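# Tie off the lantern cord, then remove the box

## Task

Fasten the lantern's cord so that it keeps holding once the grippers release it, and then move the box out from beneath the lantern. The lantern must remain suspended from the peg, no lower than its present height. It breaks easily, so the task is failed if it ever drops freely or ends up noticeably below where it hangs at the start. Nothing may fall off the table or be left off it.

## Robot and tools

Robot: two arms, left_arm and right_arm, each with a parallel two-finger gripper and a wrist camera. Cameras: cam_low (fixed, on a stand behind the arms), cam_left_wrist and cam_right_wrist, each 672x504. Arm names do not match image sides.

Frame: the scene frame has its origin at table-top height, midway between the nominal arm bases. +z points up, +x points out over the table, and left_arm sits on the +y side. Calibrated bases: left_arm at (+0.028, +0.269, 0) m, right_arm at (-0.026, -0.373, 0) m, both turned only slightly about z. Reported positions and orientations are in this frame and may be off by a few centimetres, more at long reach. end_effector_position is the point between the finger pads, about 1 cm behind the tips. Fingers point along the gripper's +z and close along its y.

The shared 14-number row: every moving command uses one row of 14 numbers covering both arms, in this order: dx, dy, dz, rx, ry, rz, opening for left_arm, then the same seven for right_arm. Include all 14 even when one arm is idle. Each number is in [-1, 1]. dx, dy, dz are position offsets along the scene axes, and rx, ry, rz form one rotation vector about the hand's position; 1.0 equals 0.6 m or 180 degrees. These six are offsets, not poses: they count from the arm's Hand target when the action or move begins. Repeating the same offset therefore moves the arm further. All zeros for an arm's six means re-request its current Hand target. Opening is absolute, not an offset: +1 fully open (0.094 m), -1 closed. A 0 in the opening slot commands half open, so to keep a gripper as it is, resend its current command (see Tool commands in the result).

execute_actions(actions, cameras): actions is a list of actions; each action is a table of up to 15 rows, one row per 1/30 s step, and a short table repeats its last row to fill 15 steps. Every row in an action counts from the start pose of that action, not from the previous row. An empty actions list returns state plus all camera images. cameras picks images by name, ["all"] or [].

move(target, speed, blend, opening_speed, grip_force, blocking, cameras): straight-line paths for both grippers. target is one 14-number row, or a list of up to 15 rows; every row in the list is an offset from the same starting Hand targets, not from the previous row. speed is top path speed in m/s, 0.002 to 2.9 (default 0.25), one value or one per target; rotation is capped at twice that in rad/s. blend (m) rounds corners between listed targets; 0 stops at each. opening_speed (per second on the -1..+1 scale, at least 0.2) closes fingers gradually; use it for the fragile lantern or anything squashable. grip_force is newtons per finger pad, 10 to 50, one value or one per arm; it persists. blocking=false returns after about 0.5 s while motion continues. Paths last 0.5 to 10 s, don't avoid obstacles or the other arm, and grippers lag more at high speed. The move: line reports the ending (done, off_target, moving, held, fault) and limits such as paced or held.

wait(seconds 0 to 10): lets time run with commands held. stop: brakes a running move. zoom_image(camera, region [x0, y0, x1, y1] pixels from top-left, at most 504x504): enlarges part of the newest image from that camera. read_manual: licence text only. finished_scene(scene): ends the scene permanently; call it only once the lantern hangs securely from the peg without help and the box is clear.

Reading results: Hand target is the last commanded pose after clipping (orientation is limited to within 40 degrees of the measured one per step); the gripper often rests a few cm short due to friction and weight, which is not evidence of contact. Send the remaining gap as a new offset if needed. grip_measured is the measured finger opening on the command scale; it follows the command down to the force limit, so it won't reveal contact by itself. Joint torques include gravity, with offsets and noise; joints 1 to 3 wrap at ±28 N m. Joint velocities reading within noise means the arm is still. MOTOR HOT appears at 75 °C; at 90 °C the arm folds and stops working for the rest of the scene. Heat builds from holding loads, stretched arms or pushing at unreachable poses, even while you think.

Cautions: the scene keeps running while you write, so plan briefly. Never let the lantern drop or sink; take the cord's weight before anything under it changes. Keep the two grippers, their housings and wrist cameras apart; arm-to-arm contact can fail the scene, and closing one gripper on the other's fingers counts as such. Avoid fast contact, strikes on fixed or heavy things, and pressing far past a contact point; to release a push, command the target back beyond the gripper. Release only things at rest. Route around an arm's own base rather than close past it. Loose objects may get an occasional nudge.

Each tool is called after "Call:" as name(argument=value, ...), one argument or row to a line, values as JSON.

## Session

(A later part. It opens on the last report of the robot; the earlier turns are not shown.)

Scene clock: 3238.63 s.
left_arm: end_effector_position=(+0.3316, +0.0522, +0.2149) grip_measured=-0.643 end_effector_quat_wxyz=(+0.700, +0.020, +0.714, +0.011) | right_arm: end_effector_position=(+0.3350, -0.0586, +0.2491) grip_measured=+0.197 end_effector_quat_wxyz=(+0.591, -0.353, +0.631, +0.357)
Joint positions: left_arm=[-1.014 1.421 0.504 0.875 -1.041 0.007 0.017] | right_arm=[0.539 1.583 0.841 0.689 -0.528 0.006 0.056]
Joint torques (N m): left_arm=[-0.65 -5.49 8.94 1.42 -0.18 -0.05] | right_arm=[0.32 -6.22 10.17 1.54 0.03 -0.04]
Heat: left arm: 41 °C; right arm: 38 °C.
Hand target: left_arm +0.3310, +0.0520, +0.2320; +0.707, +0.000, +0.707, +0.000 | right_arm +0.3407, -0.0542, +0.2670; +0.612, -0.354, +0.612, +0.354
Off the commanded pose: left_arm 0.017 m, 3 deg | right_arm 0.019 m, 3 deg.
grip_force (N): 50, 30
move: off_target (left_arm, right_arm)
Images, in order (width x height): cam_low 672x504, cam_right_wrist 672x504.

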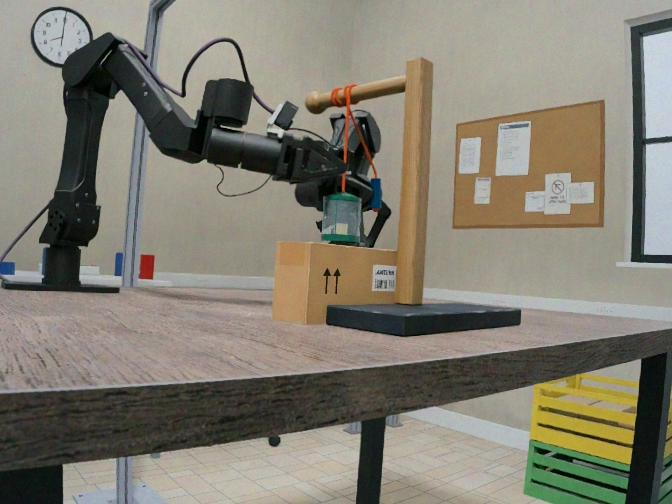

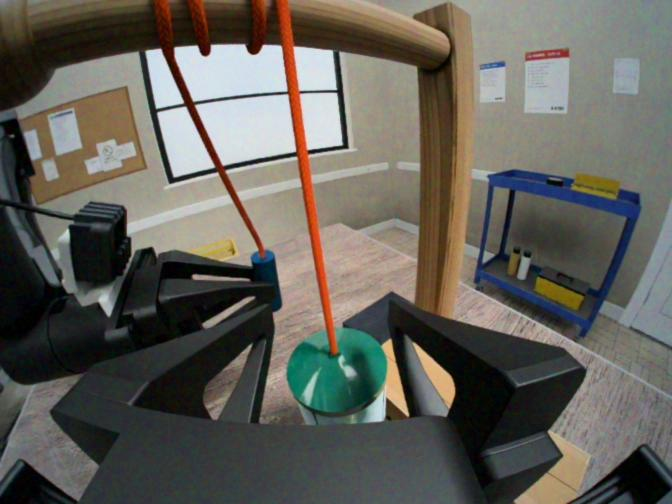

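Call:
move(
  target=[0, 0, 0, 0, 0, 0, -0.8, 0.005, 0.0095, 0.0, 0, 0, 0, -0.3],
  speed=0.04,
  opening_speed=0.8,
)

Call:
move(
  target=[0, 0, 0, 0, 0, 0, -0.8, 0, 0, 0.0, 0, 0, 0, -1.0],
  speed=0.04,
  opening_speed=0.6,
  cameras=["cam_low", "cam_right_wrist"],
)

Scene clock: 3262.33 s.
left_arm: end_effector_position=(+0.3316, +0.0522, +0.2149) grip_measured=-0.643 end_effector_quat_wxyz=(+0.700, +0.020, +0.714, +0.011) | right_arm: end_effector_position=(+0.3384, -0.0533, +0.2496) grip_measured=-0.297 end_effector_quat_wxyz=(+0.592, -0.353, +0.631, +0.356)
Joint positions: left_arm=[-1.014 1.421 0.504 0.875 -1.041 0.007 0.017] | right_arm=[0.548 1.603 0.862 0.689 -0.517 0.006 0.033]
Joint torques (N m): left_arm=[-0.61 -5.57 8.96 1.42 -0.17 -0.06] | right_arm=[0.4 -6.34 10.19 1.53 0.05 -0.04]
Heat: left arm: 41 °C; right arm: 39 °C.
Hand target: left_arm +0.3310, +0.0520, +0.2320; +0.707, +0.000, +0.707, +0.000 | right_arm +0.3437, -0.0484, +0.2670; +0.612, -0.354, +0.612, +0.354
Off the commanded pose: left_arm 0.017 m, 3 deg | right_arm 0.019 m, 3 deg.
grip_force (N): 50, 30
move: off_target (left_arm, right_arm)

Scene clock: 3264.30 s.
left_arm: end_effector_position=(+0.3316, +0.0522, +0.2149) grip_measured=-0.643 end_effector_quat_wxyz=(+0.700, +0.020, +0.714, +0.011) | right_arm: end_effector_position=(+0.3384, -0.0533, +0.2496) grip_measured=-0.921 end_effector_quat_wxyz=(+0.592, -0.353, +0.631, +0.356)
Joint positions: left_arm=[-1.014 1.421 0.504 0.875 -1.041 0.007 0.017] | right_arm=[0.548 1.603 0.862 0.689 -0.517 0.006 0.004]
Joint torques (N m): left_arm=[-0.68 -5.53 8.96 1.43 -0.18 -0.07] | right_arm=[0.4 -6.35 10.19 1.54 0.05 -0.03]
Heat: left arm: 41 °C; right arm: 40 °C.
Hand target: left_arm +0.3310, +0.0520, +0.2320; +0.707, +0.000, +0.707, +0.000 | right_arm +0.3437, -0.0484, +0.2670; +0.612, -0.354, +0.612, +0.354
Off the commanded pose: left_arm 0.017 m, 3 deg | right_arm 0.019 m, 3 deg.
grip_force (N): 50, 30
move: off_target (left_arm, right_arm)
Images, in order (width x height): cam_low 672x504, cam_right_wrist 672x504.

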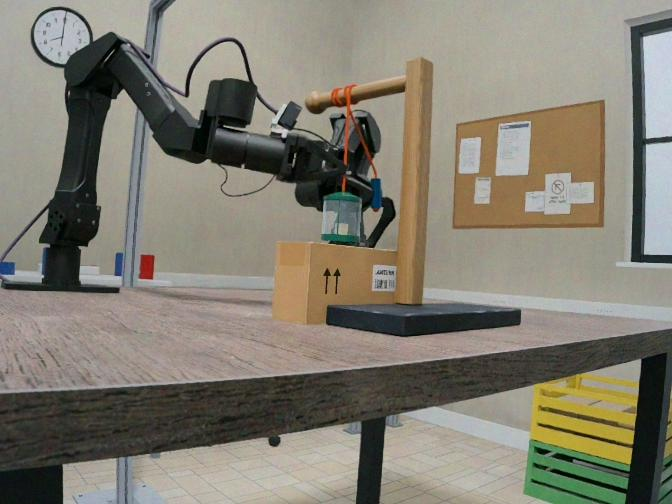

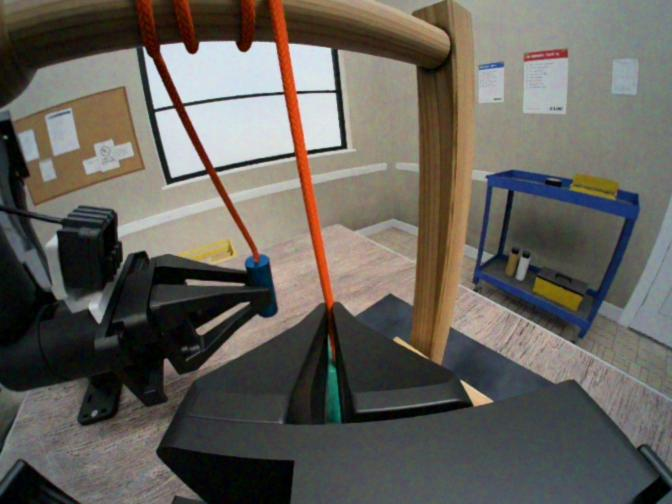

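Call:
move(
  target=[0, 0, 0, 0, 0, 0, -0.8, 0, 0, 0.04, 0, 0, 0, -1.0],
  speed=0.03,
)

Call:
move(
  target=[0.02, 0.05, 0.0, 0, 0, 0, -0.8, 0, 0, 0.035, 0, 0, 0, -1.0],
  speed=0.03,
  cameras=["cam_low", "cam_right_wrist"],
)

Scene clock: 3273.70 s.
left_arm: end_effector_position=(+0.3316, +0.0522, +0.2149) grip_measured=-0.643 end_effector_quat_wxyz=(+0.700, +0.020, +0.714, +0.011) | right_arm: end_effector_position=(+0.3430, -0.0509, +0.2510) grip_measured=-0.924 end_effector_quat_wxyz=(+0.577, -0.352, +0.646, +0.355)
Joint positions: left_arm=[-1.014 1.421 0.504 0.875 -1.041 0.007 0.017] | right_arm=[0.548 1.603 0.912 0.596 -0.516 0.006 0.004]
Joint torques (N m): left_arm=[-0.65 -5.52 8.94 1.4 -0.18 -0.07] | right_arm=[0.4 -10.11 10.99 1.47 0.01 -0.03]
Heat: left arm: 41 °C; right arm: 40 °C.
Hand target: left_arm +0.3310, +0.0520, +0.2320; +0.707, +0.000, +0.707, +0.000 | right_arm +0.3437, -0.0484, +0.2910; +0.612, -0.354, +0.612, +0.354
Off the commanded pose: left_arm 0.017 m, 3 deg | right_arm 0.040 m, 6 deg.
grip_force (N): 50, 30
move: off_target (left_arm, right_arm)

Scene clock: 3275.30 s.
left_arm: end_effector_position=(+0.3438, +0.0756, +0.2316) grip_measured=-0.643 end_effector_quat_wxyz=(+0.708, +0.004, +0.706, -0.001) | right_arm: end_effector_position=(+0.3443, -0.0510, +0.2531) grip_measured=-0.924 end_effector_quat_wxyz=(+0.558, -0.350, +0.664, +0.353)
Joint positions: left_arm=[-0.922 1.333 0.484 0.852 -0.955 0.007 0.017] | right_arm=[0.548 1.588 0.957 0.484 -0.511 0.006 0.004]
Joint torques (N m): left_arm=[0.76 -4.82 5.78 1.41 0.01 -0.06] | right_arm=[0.42 -11.67 11.89 1.7 -0.04 -0.04]
Heat: left arm: 41 °C; right arm: 40 °C.
Hand target: left_arm +0.3430, +0.0820, +0.2321; +0.707, +0.000, +0.707, +0.000 | right_arm +0.3437, -0.0484, +0.3119; +0.612, -0.354, +0.612, +0.354
Off the commanded pose: left_arm 0.007 m, 0 deg | right_arm 0.059 m, 9 deg.
grip_force (N): 50, 30
move: off_target (right_arm)
Images, in order (width x height): cam_low 672x504, cam_right_wrist 672x504.

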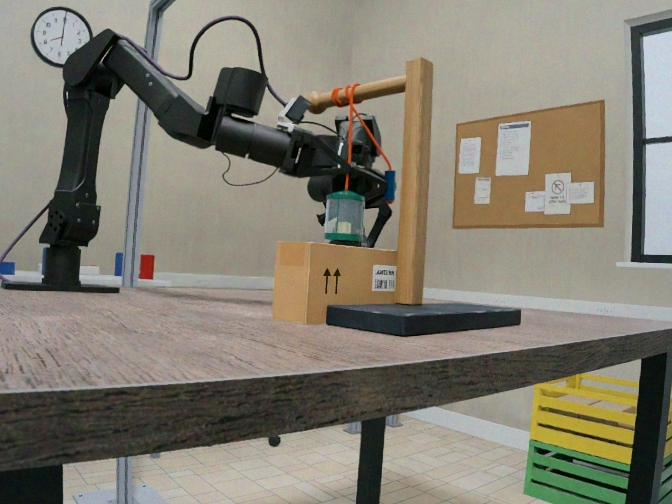

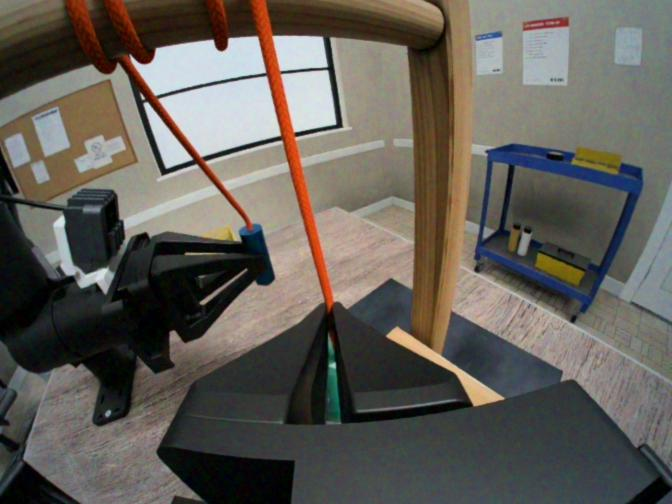

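Call:
move(
  target=[0.02, 0.05, 0.04, 0, 0, 0, -0.8, 0.01, 0, 0.03, 0, 0, 0, -1.0],
  speed=0.03,
)

Call:
move(
  target=[0.02, 0.05, 0.06, 0, 0, 0, -0.8, 0.02, 0, 0.025, 0, 0, 0, -1.0],
  speed=0.03,
  cameras=["cam_low", "cam_left_wrist", "cam_right_wrist"],
)

Scene clock: 3284.70 s.
left_arm: end_effector_position=(+0.3551, +0.1089, +0.2463) grip_measured=-0.643 end_effector_quat_wxyz=(+0.701, +0.009, +0.713, +0.008) | right_arm: end_effector_position=(+0.3483, -0.0486, +0.2763) grip_measured=-0.924 end_effector_quat_wxyz=(+0.562, -0.350, +0.661, +0.353)
Joint positions: left_arm=[-0.794 1.186 0.484 0.676 -0.831 0.007 0.017] | right_arm=[0.548 1.576 1.033 0.406 -0.511 0.006 0.004]
Joint torques (N m): left_arm=[0.66 -4.03 7.92 1.59 -0.01 -0.06] | right_arm=[-0.29 -10.48 12.16 1.73 -0.12 -0.05]
Heat: left arm: 39 °C; right arm: 41 °C.
Hand target: left_arm +0.3550, +0.1120, +0.2561; +0.707, +0.000, +0.707, +0.000 | right_arm +0.3496, -0.0484, +0.3300; +0.612, -0.354, +0.612, +0.354
Off the commanded pose: left_arm 0.010 m, 2 deg | right_arm 0.054 m, 8 deg.
grip_force (N): 50, 30
move: off_target (right_arm)

Scene clock: 3286.90 s.
left_arm: end_effector_position=(+0.3664, +0.1402, +0.2707) grip_measured=-0.643 end_effector_quat_wxyz=(+0.693, +0.014, +0.720, +0.013) | right_arm: end_effector_position=(+0.3574, -0.0503, +0.3054) grip_measured=-0.924 end_effector_quat_wxyz=(+0.574, -0.349, +0.652, +0.353)
Joint positions: left_arm=[-0.65 1.059 0.547 0.462 -0.689 0.007 0.017] | right_arm=[0.532 1.576 1.124 0.344 -0.524 0.006 0.004]
Joint torques (N m): left_arm=[0.7 -3.38 10.61 1.71 0.07 -0.08] | right_arm=[-0.46 -7.98 12.41 1.72 -0.16 -0.05]
Heat: left arm: 39 °C; right arm: 41 °C.
Hand target: left_arm +0.3670, +0.1420, +0.2922; +0.707, +0.000, +0.707, +0.000 | right_arm +0.3617, -0.0485, +0.3451; +0.612, -0.354, +0.612, +0.354
Off the commanded pose: left_arm 0.022 m, 3 deg | right_arm 0.040 m, 6 deg.
grip_force (N): 50, 30
move: off_target (left_arm, right_arm)

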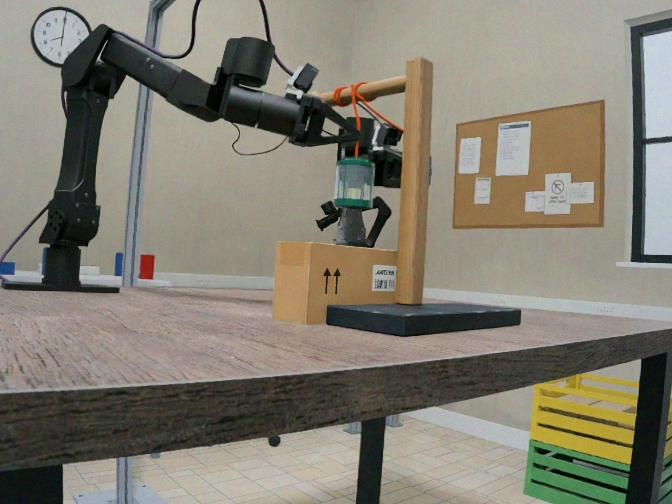

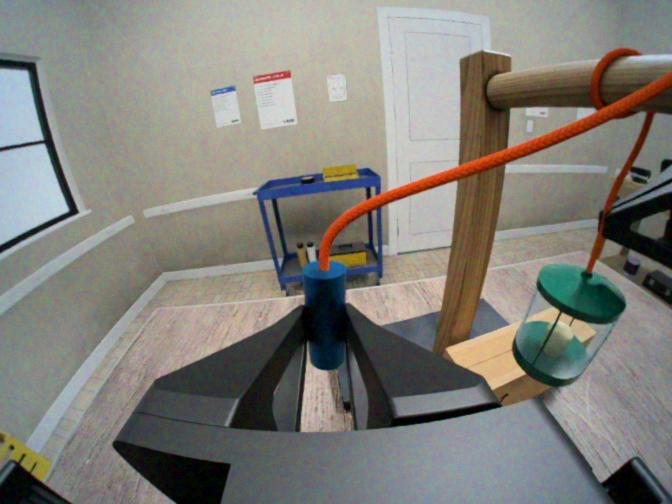

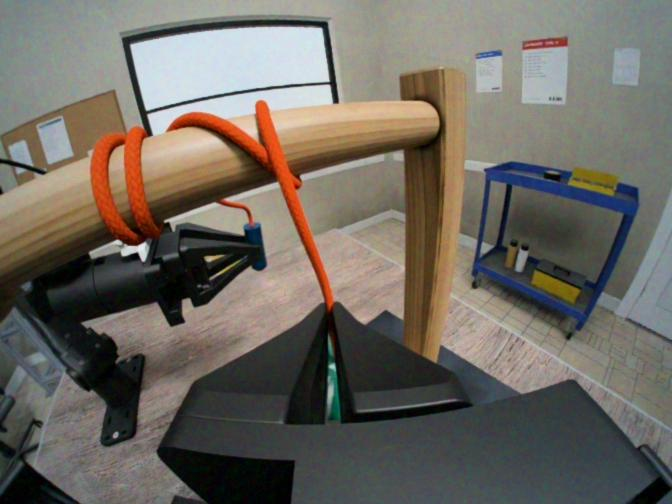

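Call:
move(
  target=[0.02, 0.04, 0.03, 0, 0, 0, -0.8, 0.0, 0, -0.05, 0, 0, 0, -1.0],
  speed=0.04,
  cameras=["cam_low", "cam_left_wrist", "cam_right_wrist"],
)

Scene clock: 3305.67 s.
left_arm: end_effector_position=(+0.3793, +0.1621, +0.2889) grip_measured=-0.643 end_effector_quat_wxyz=(+0.693, +0.013, +0.721, +0.009) | right_arm: end_effector_position=(+0.3605, -0.0483, +0.2981) grip_measured=-0.924 end_effector_quat_wxyz=(+0.585, -0.350, +0.641, +0.353)
Joint positions: left_arm=[-0.52 1.024 0.605 0.372 -0.553 0.007 0.017] | right_arm=[0.532 1.601 1.091 0.434 -0.525 0.005 0.004]
Joint torques (N m): left_arm=[0.83 -3.17 10.66 1.72 0.09 -0.06] | right_arm=[-0.4 -7.6 7.8 1.97 -0.13 -0.05]
Heat: left arm: 41 °C; right arm: 41 °C.
Hand target: left_arm +0.3790, +0.1660, +0.3101; +0.707, +0.000, +0.707, +0.000 | right_arm +0.3618, -0.0486, +0.3152; +0.612, -0.354, +0.612, +0.353
Off the commanded pose: left_arm 0.022 m, 3 deg | right_arm 0.017 m, 5 deg.
grip_force (N): 50, 30
move: off_target (left_arm, right_arm)

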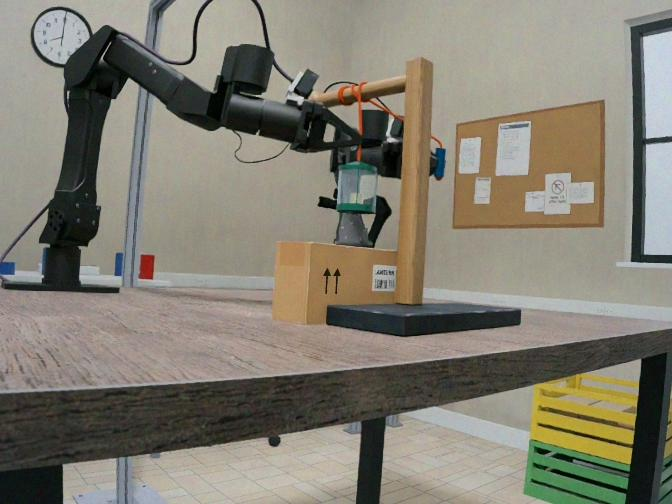

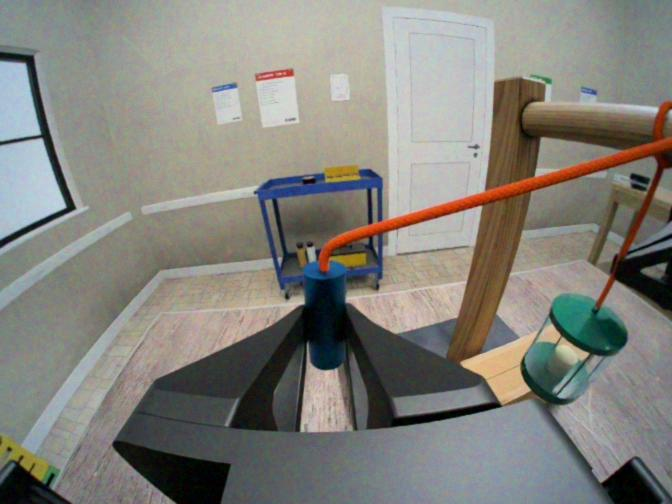

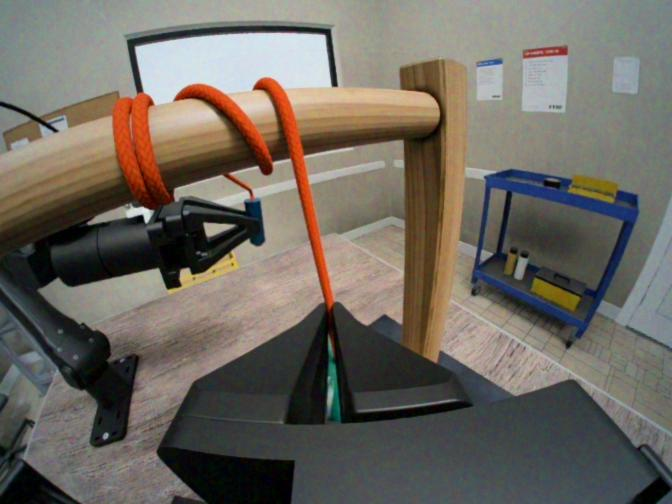

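Call:
move(
  target=[0.015, 0.05, 0.02, 0, 0, 0, -0.8, 0.06, 0, -0.01, 0, 0, 0, -1.0],
  speed=0.04,
  cameras=["cam_low", "cam_left_wrist", "cam_right_wrist"],
)

Scene clock: 3322.20 s.
left_arm: end_effector_position=(+0.3878, +0.1777, +0.3074) grip_measured=-0.643 end_effector_quat_wxyz=(+0.700, +0.030, +0.714, -0.019) | right_arm: end_effector_position=(+0.3885, -0.0473, +0.2990) grip_measured=-0.924 end_effector_quat_wxyz=(+0.598, -0.356, +0.621, +0.361)
Joint positions: left_arm=[-0.38 0.991 0.644 0.324 -0.35 0.007 0.017] | right_arm=[0.487 1.71 1.17 0.512 -0.591 0.005 0.004]
Joint torques (N m): left_arm=[2.1 -2.85 10.37 1.65 -0.41 -0.06] | right_arm=[-0.64 -7.24 10.43 1.37 0.05 -0.02]
Heat: left arm: 42 °C; right arm: 40 °C.
Hand target: left_arm +0.3880, +0.1960, +0.3221; +0.707, +0.000, +0.707, +0.000 | right_arm +0.3977, -0.0484, +0.3089; +0.612, -0.354, +0.612, +0.354
Off the commanded pose: left_arm 0.023 m, 4 deg | right_arm 0.014 m, 2 deg.
grip_force (N): 50, 30
move: off_target (left_arm, right_arm)

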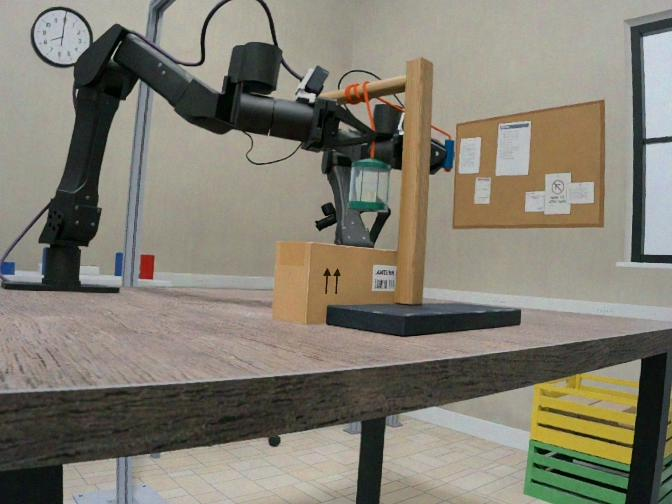

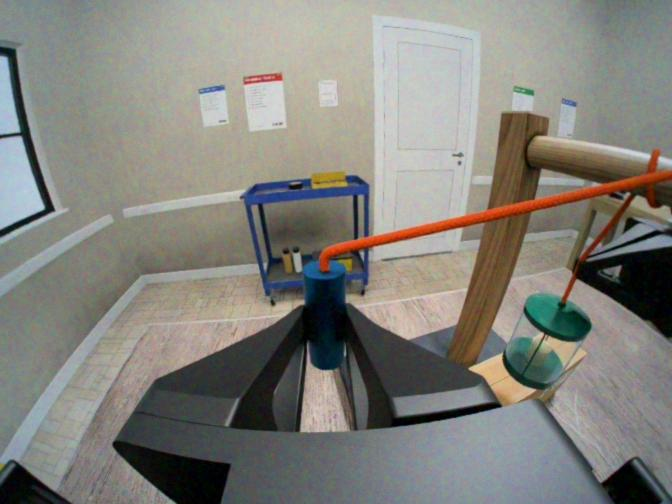

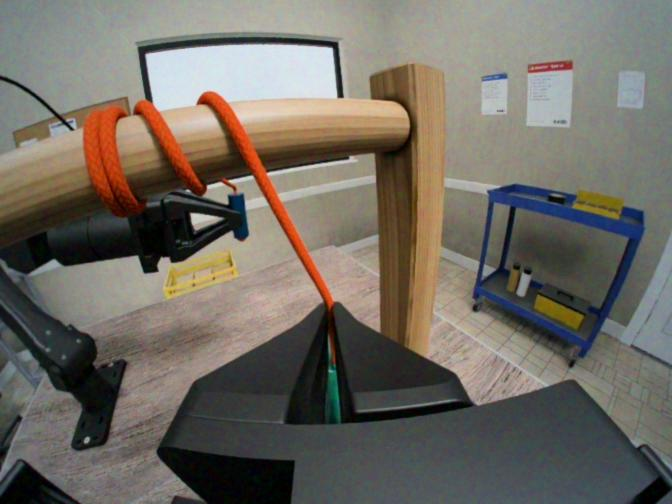

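Call:
move(
  target=[0.06, -0.02, 0.0, 0, 0, 0, -0.8, 0.0, 0, 0.0, 0, 0, 0, -1.0],
  speed=0.04,
  cameras=["cam_low", "cam_left_wrist", "cam_right_wrist"],
)

Scene clock: 3337.63 s.
left_arm: end_effector_position=(+0.4175, +0.1690, +0.3103) grip_measured=-0.643 end_effector_quat_wxyz=(+0.700, +0.027, +0.713, -0.017) | right_arm: end_effector_position=(+0.3885, -0.0473, +0.2990) grip_measured=-0.924 end_effector_quat_wxyz=(+0.598, -0.356, +0.621, +0.361)
Joint positions: left_arm=[-0.367 1.135 0.725 0.389 -0.344 0.007 0.017] | right_arm=[0.487 1.71 1.17 0.512 -0.591 0.005 0.004]
Joint torques (N m): left_arm=[2.02 -1.81 10.59 1.83 -0.32 -0.1] | right_arm=[-0.64 -7.25 10.43 1.37 0.05 -0.03]
Heat: left arm: 43 °C; right arm: 41 °C.
Hand target: left_arm +0.4240, +0.1841, +0.3219; +0.707, +0.000, +0.707, +0.000 | right_arm +0.3977, -0.0485, +0.3089; +0.612, -0.354, +0.612, +0.354
Off the commanded pose: left_arm 0.020 m, 4 deg | right_arm 0.014 m, 2 deg.
grip_force (N): 50, 30
move: off_target (left_arm, right_arm)

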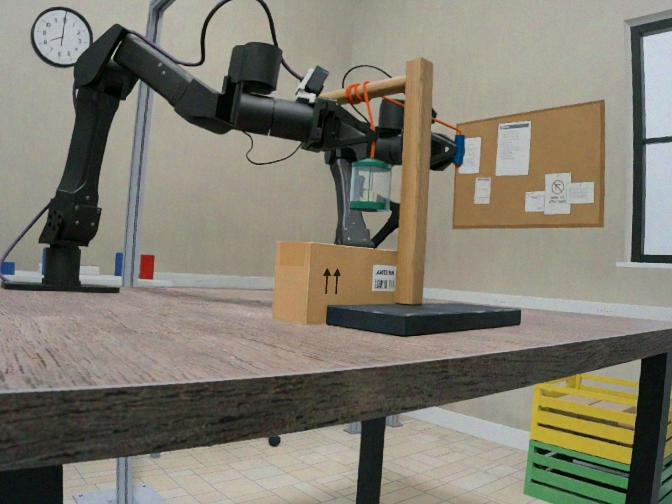

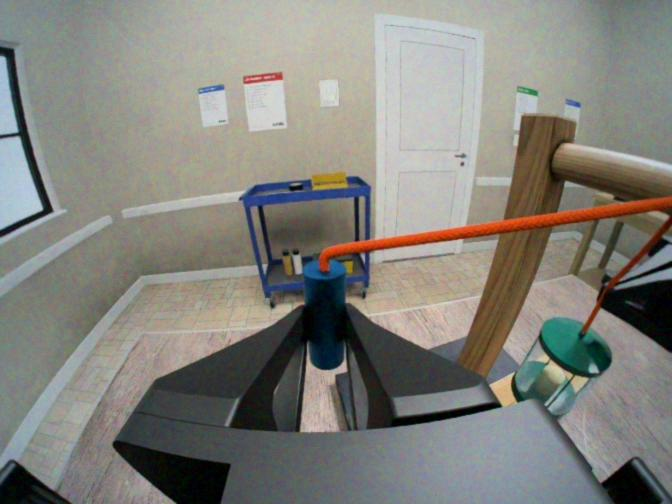

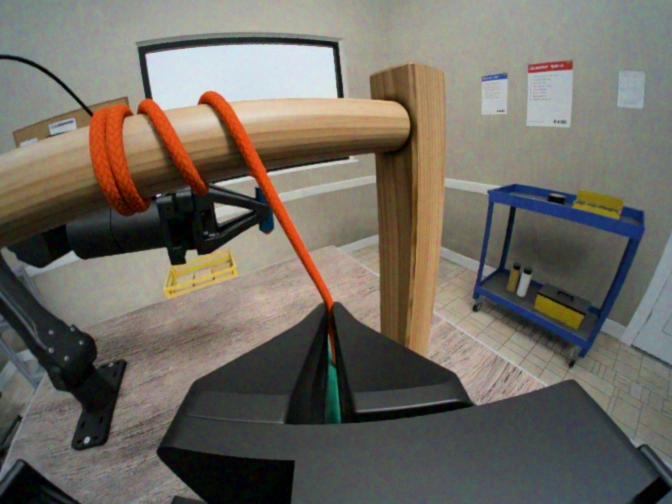

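Call:
move(
  target=[0.0, 0.01, 0.0, 0, 0, 0, -0.8, -0.045, 0, 0.0, 0, 0, 0, -1.0],
  speed=0.04,
  cameras=["cam_low", "cam_left_wrist", "cam_right_wrist"],
)

Scene clock: 3356.93 s.
left_arm: end_effector_position=(+0.4192, +0.1716, +0.3106) grip_measured=-0.643 end_effector_quat_wxyz=(+0.700, +0.030, +0.713, -0.021) | right_arm: end_effector_position=(+0.3763, -0.0455, +0.2960) grip_measured=-0.924 end_effector_quat_wxyz=(+0.599, -0.355, +0.622, +0.358)
Joint positions: left_arm=[-0.346 1.135 0.725 0.39 -0.313 0.007 0.017] | right_arm=[0.51 1.674 1.118 0.525 -0.562 0.005 0.004]
Joint torques (N m): left_arm=[2.32 -2.51 10.11 1.8 -0.39 -0.08] | right_arm=[0.29 -10.96 6.64 1.35 0.1 -0.02]
Heat: left arm: 42 °C; right arm: 41 °C.
Hand target: left_arm +0.4240, +0.1901, +0.3220; +0.707, +0.000, +0.707, +0.000 | right_arm +0.3707, -0.0485, +0.3091; +0.612, -0.354, +0.612, +0.354
Off the commanded pose: left_arm 0.022 m, 4 deg | right_arm 0.014 m, 2 deg.
grip_force (N): 50, 30
move: off_target (left_arm, right_arm)

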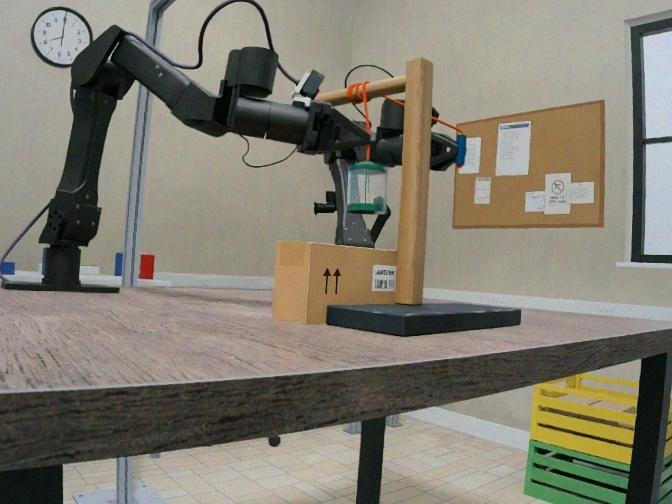

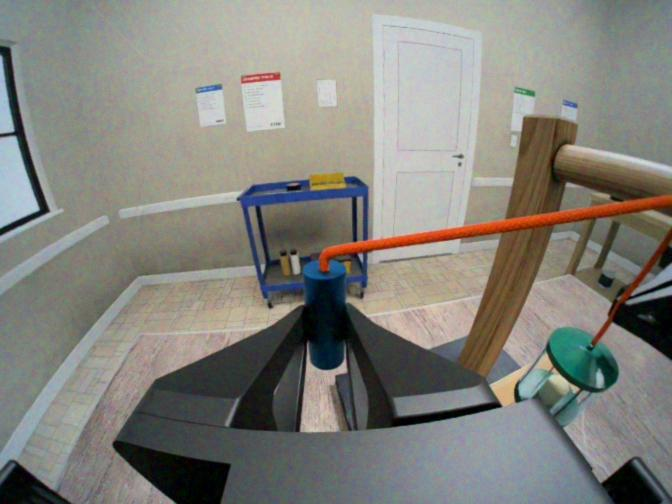

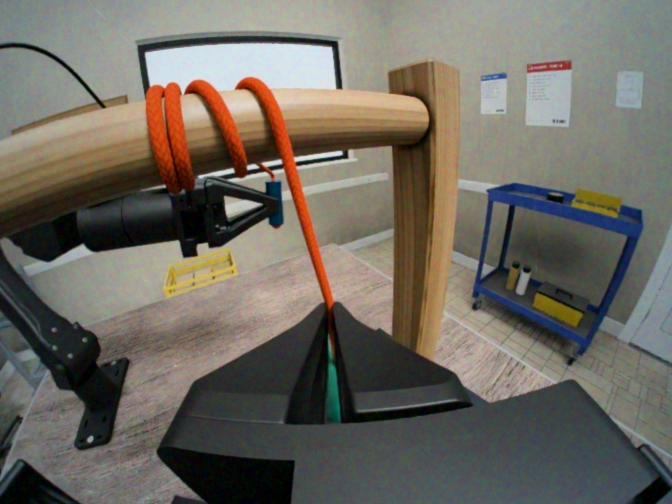

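Call:
move(
  target=[0.0, 0.0, 0.0, 0, 0, 0, -0.8, -0.012, 0, -0.025, 0, 0, 0, -1.0],
  speed=0.03,
  cameras=["cam_low", "cam_right_wrist"],
)

Scene clock: 3367.83 s.
left_arm: end_effector_position=(+0.4192, +0.1716, +0.3106) grip_measured=-0.643 end_effector_quat_wxyz=(+0.700, +0.030, +0.713, -0.021) | right_arm: end_effector_position=(+0.3683, -0.0468, +0.2938) grip_measured=-0.924 end_effector_quat_wxyz=(+0.613, -0.354, +0.609, +0.357)
Joint positions: left_arm=[-0.346 1.135 0.725 0.39 -0.313 0.007 0.017] | right_arm=[0.519 1.659 1.056 0.611 -0.551 0.005 0.004]
Joint torques (N m): left_arm=[2.32 -2.47 10.11 1.79 -0.41 -0.08] | right_arm=[0.38 -9.83 6.06 1.15 0.09 -0.03]
Heat: left arm: 42 °C; right arm: 39 °C.
Hand target: left_arm +0.4240, +0.1901, +0.3220; +0.707, +0.000, +0.707, +0.000 | right_arm +0.3635, -0.0486, +0.2941; +0.612, -0.354, +0.612, +0.354
Off the commanded pose: left_arm 0.022 m, 4 deg | right_arm 0.005 m, 1 deg.
grip_force (N): 50, 30
move: off_target (left_arm)
Images, in order (width x height): cam_low 672x504, cam_right_wrist 672x504.

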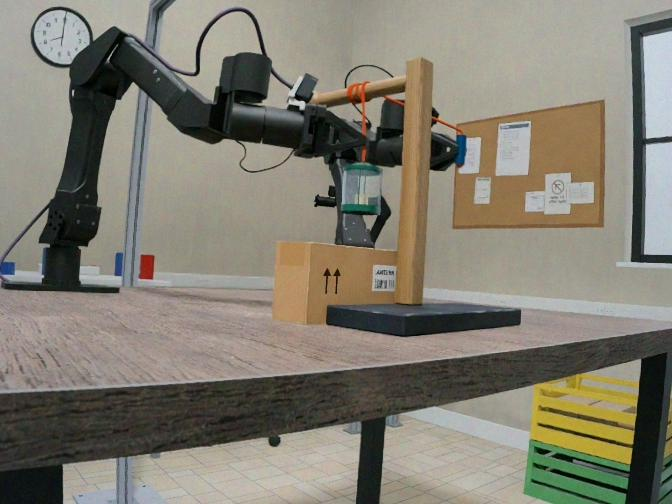

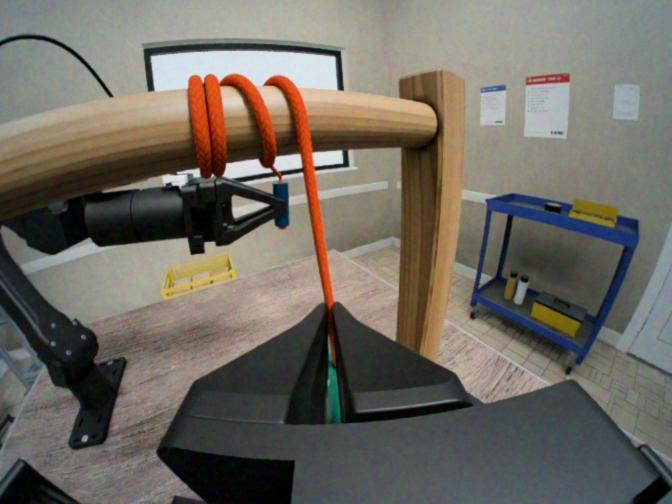

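Call:
move(
  target=[
    [-0.0567, -0.0417, -0.1033, 0, 0, 0, -0.8, 0, 0, 0, 0, 0, 0, -1.0],
    [-0.1067, -0.1085, -0.2033, 0, 0, 0, -0.8, 0, 0, 0, 0, 0, 0, -1.0],
    [-0.1667, -0.1918, -0.25, 0, 0, 0, -0.8, 0, 0, 0, 0, 0, 0, -1.0],
  ],
  speed=0.05,
  blend=[0.015, 0.015, 0],
  cameras=["cam_low", "cam_left_wrist", "cam_right_wrist"],
)

Scene clock: 3386.63 s.
left_arm: end_effector_position=(+0.3242, +0.0741, +0.1732) grip_measured=-0.643 end_effector_quat_wxyz=(+0.707, +0.007, +0.707, -0.003) | right_arm: end_effector_position=(+0.3683, -0.0469, +0.2930) grip_measured=-0.924 end_effector_quat_wxyz=(+0.612, -0.354, +0.610, +0.357)
Joint positions: left_arm=[-0.994 1.544 0.327 1.216 -1.018 0.004 0.017] | right_arm=[0.519 1.659 1.054 0.611 -0.55 0.005 0.004]
Joint torques (N m): left_arm=[-0.53 -2.63 5.5 1.61 -0.18 -0.05] | right_arm=[0.39 -9.8 6.22 1.15 0.09 -0.03]
Heat: left arm: 42 °C; right arm: 38 °C.
Hand target: left_arm +0.3240, +0.0750, +0.1720; +0.707, +0.000, +0.707, +0.000 | right_arm +0.3635, -0.0486, +0.2940; +0.612, -0.354, +0.612, +0.353
Off the commanded pose: left_arm 0.002 m, 1 deg | right_arm 0.005 m, 0 deg.
grip_force (N): 50, 30
move: done

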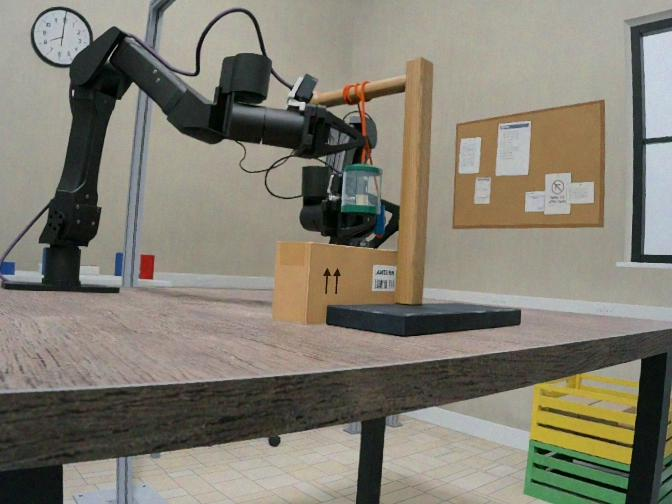

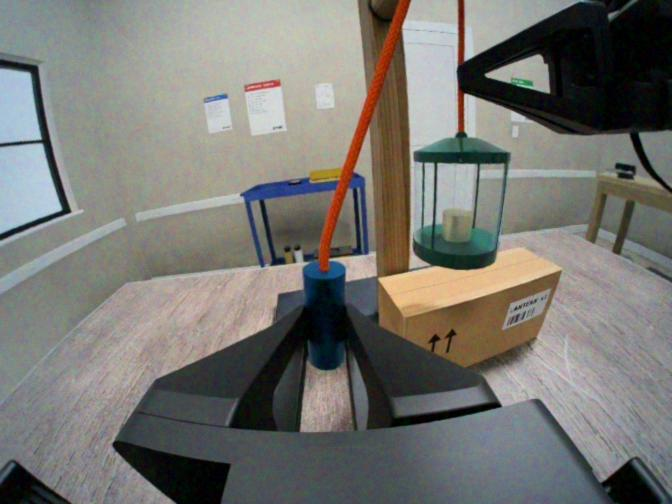

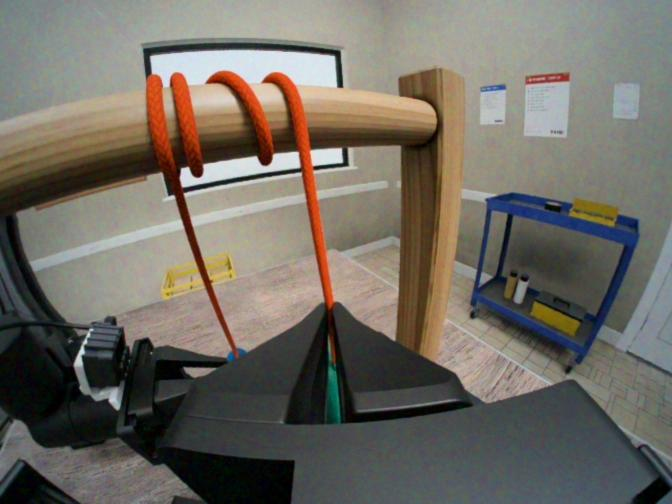

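Call:
move(
  target=[-0.02, -0.06, -0.022, 0, 0, 0, -0.8, 0, 0, 0, 0, 0, 0, -1.0],
  speed=0.04,
  cameras=["cam_low", "cam_left_wrist", "cam_right_wrist"],
)

Scene clock: 3395.80 s.
left_arm: end_effector_position=(+0.3116, +0.0405, +0.1606) grip_measured=-0.643 end_effector_quat_wxyz=(+0.708, +0.005, +0.706, -0.006) | right_arm: end_effector_position=(+0.3683, -0.0469, +0.2930) grip_measured=-0.924 end_effector_quat_wxyz=(+0.612, -0.354, +0.610, +0.357)
Joint positions: left_arm=[-1.107 1.704 0.401 1.309 -1.13 0.004 0.017] | right_arm=[0.519 1.659 1.054 0.611 -0.55 0.005 0.004]
Joint torques (N m): left_arm=[-0.57 -3.11 6.04 1.42 -0.19 -0.04] | right_arm=[0.38 -9.81 6.2 1.16 0.09 -0.03]
Heat: left arm: 41 °C; right arm: 38 °C.
Hand target: left_arm +0.3120, +0.0389, +0.1589; +0.707, +0.000, +0.707, +0.000 | right_arm +0.3635, -0.0486, +0.2940; +0.612, -0.354, +0.612, +0.353
Off the commanded pose: left_arm 0.002 m, 1 deg | right_arm 0.005 m, 1 deg.
grip_force (N): 50, 30
move: done

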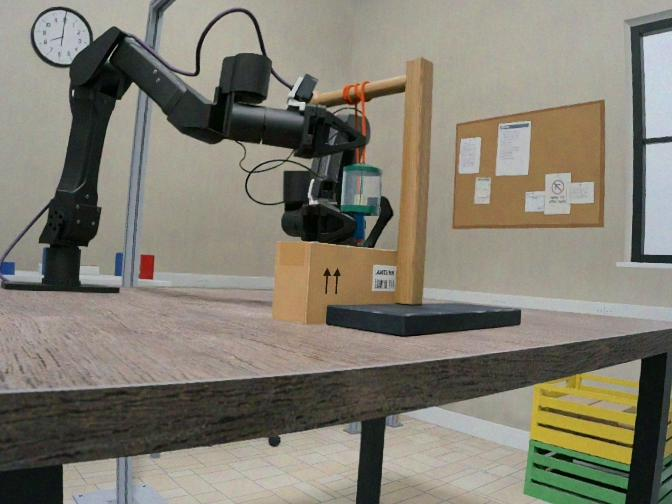

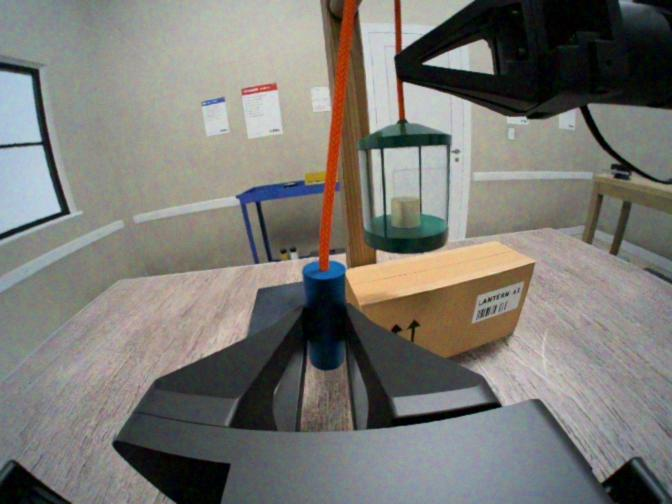

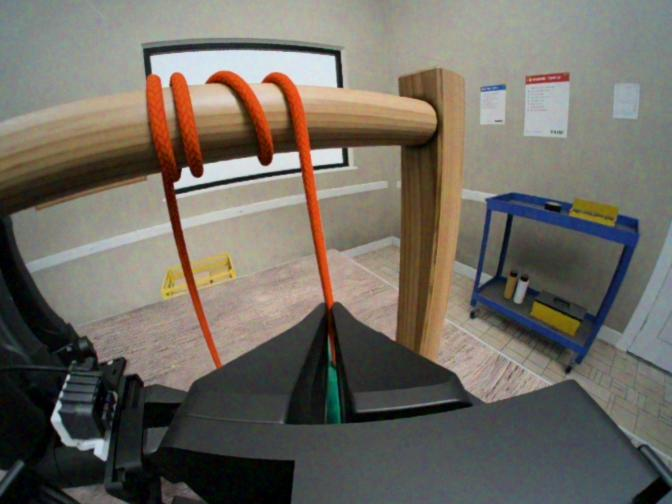

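Call:
move(
  target=[0, 0, 0, 0, 0, 0, -0.5, 0, 0, 0, 0, 0, 0, -1.0],
  speed=0.04,
  opening_speed=0.2,
  cameras=["cam_low", "cam_left_wrist", "cam_right_wrist"],
)

Scene clock: 3402.83 s.
left_arm: end_effector_position=(+0.3116, +0.0411, +0.1606) grip_measured=-0.501 end_effector_quat_wxyz=(+0.708, +0.004, +0.706, -0.005) | right_arm: end_effector_position=(+0.3683, -0.0470, +0.2930) grip_measured=-0.924 end_effector_quat_wxyz=(+0.612, -0.354, +0.610, +0.357)
Joint positions: left_arm=[-1.107 1.704 0.401 1.309 -1.133 0.004 0.023] | right_arm=[0.519 1.659 1.054 0.611 -0.55 0.005 0.004]
Joint torques (N m): left_arm=[-0.49 -3.12 6.05 1.45 -0.16 -0.03] | right_arm=[0.38 -9.83 6.2 1.15 0.09 -0.02]
Heat: left arm: 41 °C; right arm: 38 °C.
Hand target: left_arm +0.3120, +0.0389, +0.1588; +0.707, +0.000, +0.707, +0.000 | right_arm +0.3635, -0.0486, +0.2940; +0.612, -0.354, +0.612, +0.353
Off the commanded pose: left_arm 0.003 m, 1 deg | right_arm 0.005 m, 0 deg.
grip_force (N): 50, 30
move: done

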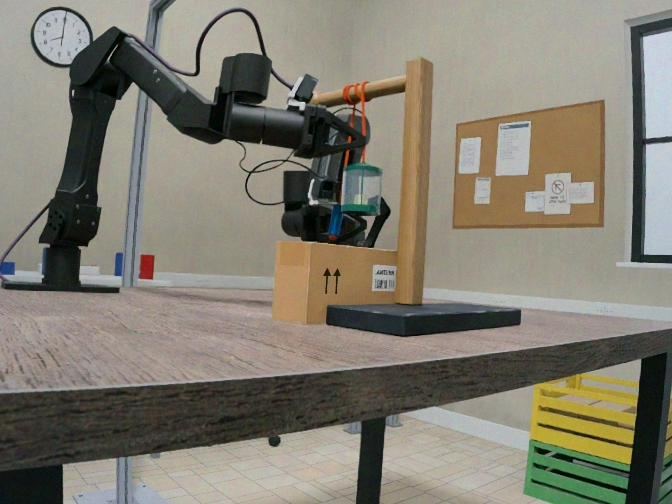

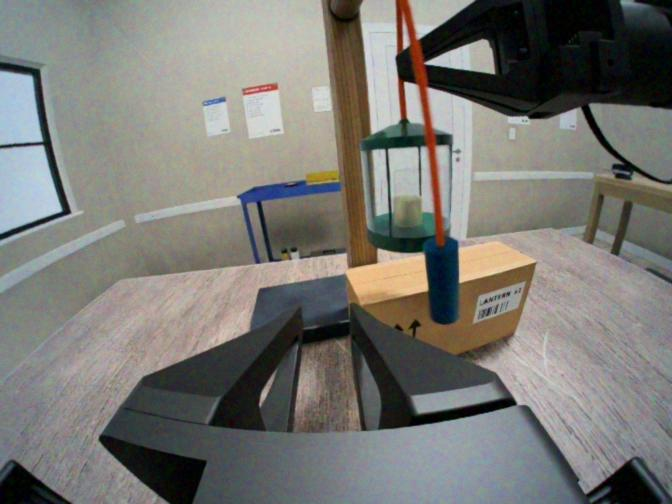

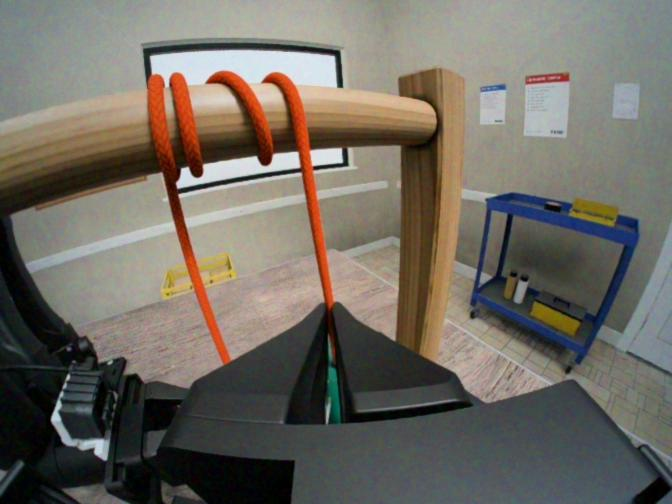

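Call:
wait(
  seconds=2,
  cameras=["cam_low", "cam_left_wrist", "cam_right_wrist"],
)

Scene clock: 3409.50 s.
left_arm: end_effector_position=(+0.3116, +0.0411, +0.1606) grip_measured=-0.501 end_effector_quat_wxyz=(+0.708, +0.004, +0.706, -0.005) | right_arm: end_effector_position=(+0.3683, -0.0470, +0.2930) grip_measured=-0.924 end_effector_quat_wxyz=(+0.612, -0.354, +0.610, +0.357)
Joint positions: left_arm=[-1.107 1.704 0.401 1.309 -1.133 0.004 0.023] | right_arm=[0.519 1.659 1.054 0.611 -0.55 0.005 0.004]
Joint torques (N m): left_arm=[-0.55 -3.08 6.06 1.44 -0.16 -0.02] | right_arm=[0.38 -9.81 6.2 1.15 0.09 -0.03]
Heat: left arm: 40 °C; right arm: 38 °C.
Hand target: left_arm +0.3120, +0.0389, +0.1588; +0.707, +0.000, +0.707, +0.000 | right_arm +0.3635, -0.0486, +0.2940; +0.612, -0.354, +0.612, +0.353
Tool commands: left_gripper/opening=-0.5 right_gripper/opening=-1.0
Off the commanded pose: left_arm 0.003 m, 1 deg | right_arm 0.005 m, 0 deg.
grip_force (N): 50, 30
wait: 2.00 s; at rest from the start

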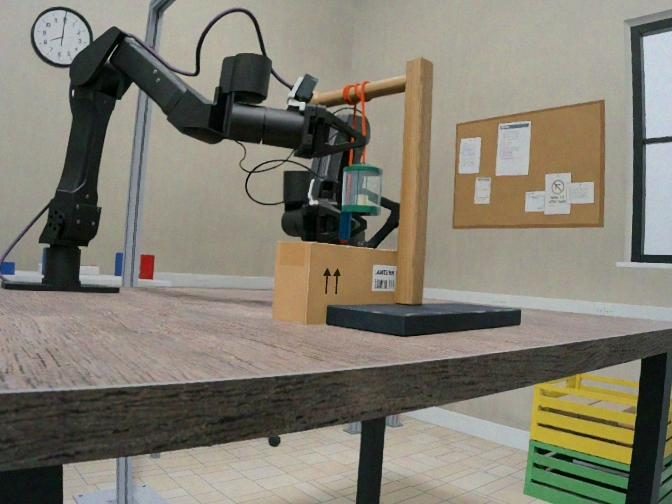

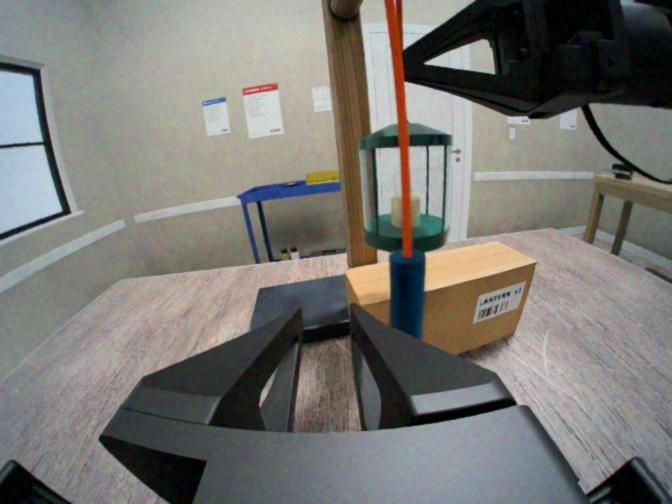

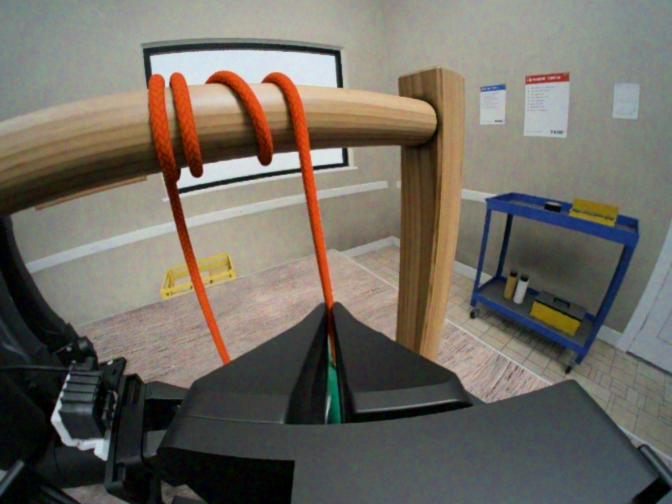

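Call:
move(
  target=[0, 0, 0, 0, 0, 0, -0.5, 0, 0, -0.02, 0, 0, 0, -1.0],
  speed=0.02,
  cameras=["cam_low", "cam_right_wrist"],
)

Scene clock: 3418.13 s.
left_arm: end_effector_position=(+0.3116, +0.0411, +0.1606) grip_measured=-0.501 end_effector_quat_wxyz=(+0.708, +0.004, +0.706, -0.005) | right_arm: end_effector_position=(+0.3659, -0.0483, +0.2919) grip_measured=-0.924 end_effector_quat_wxyz=(+0.621, -0.354, +0.601, +0.357)
Joint positions: left_arm=[-1.107 1.704 0.401 1.309 -1.133 0.004 0.023] | right_arm=[0.519 1.659 1.025 0.665 -0.55 0.005 0.004]
Joint torques (N m): left_arm=[-0.62 -3.12 6.06 1.45 -0.16 -0.03] | right_arm=[0.39 -8.31 5.91 1.09 0.1 -0.03]
Heat: left arm: 40 °C; right arm: 37 °C.
Hand target: left_arm +0.3120, +0.0389, +0.1588; +0.707, +0.000, +0.707, +0.000 | right_arm +0.3635, -0.0486, +0.2820; +0.612, -0.354, +0.612, +0.353
Off the commanded pose: left_arm 0.003 m, 1 deg | right_arm 0.010 m, 2 deg.
grip_force (N): 50, 30
move: done
Images, in order (width x height): cam_low 672x504, cam_right_wrist 672x504.

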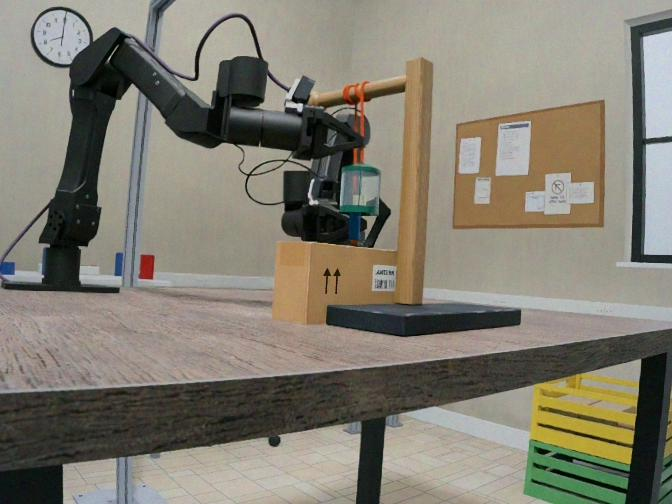

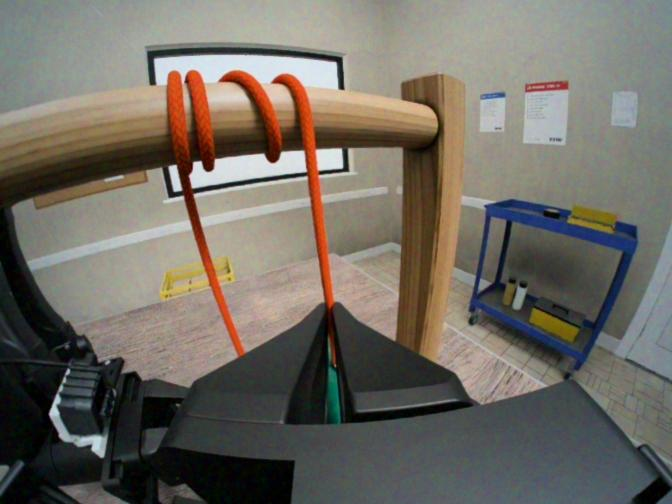

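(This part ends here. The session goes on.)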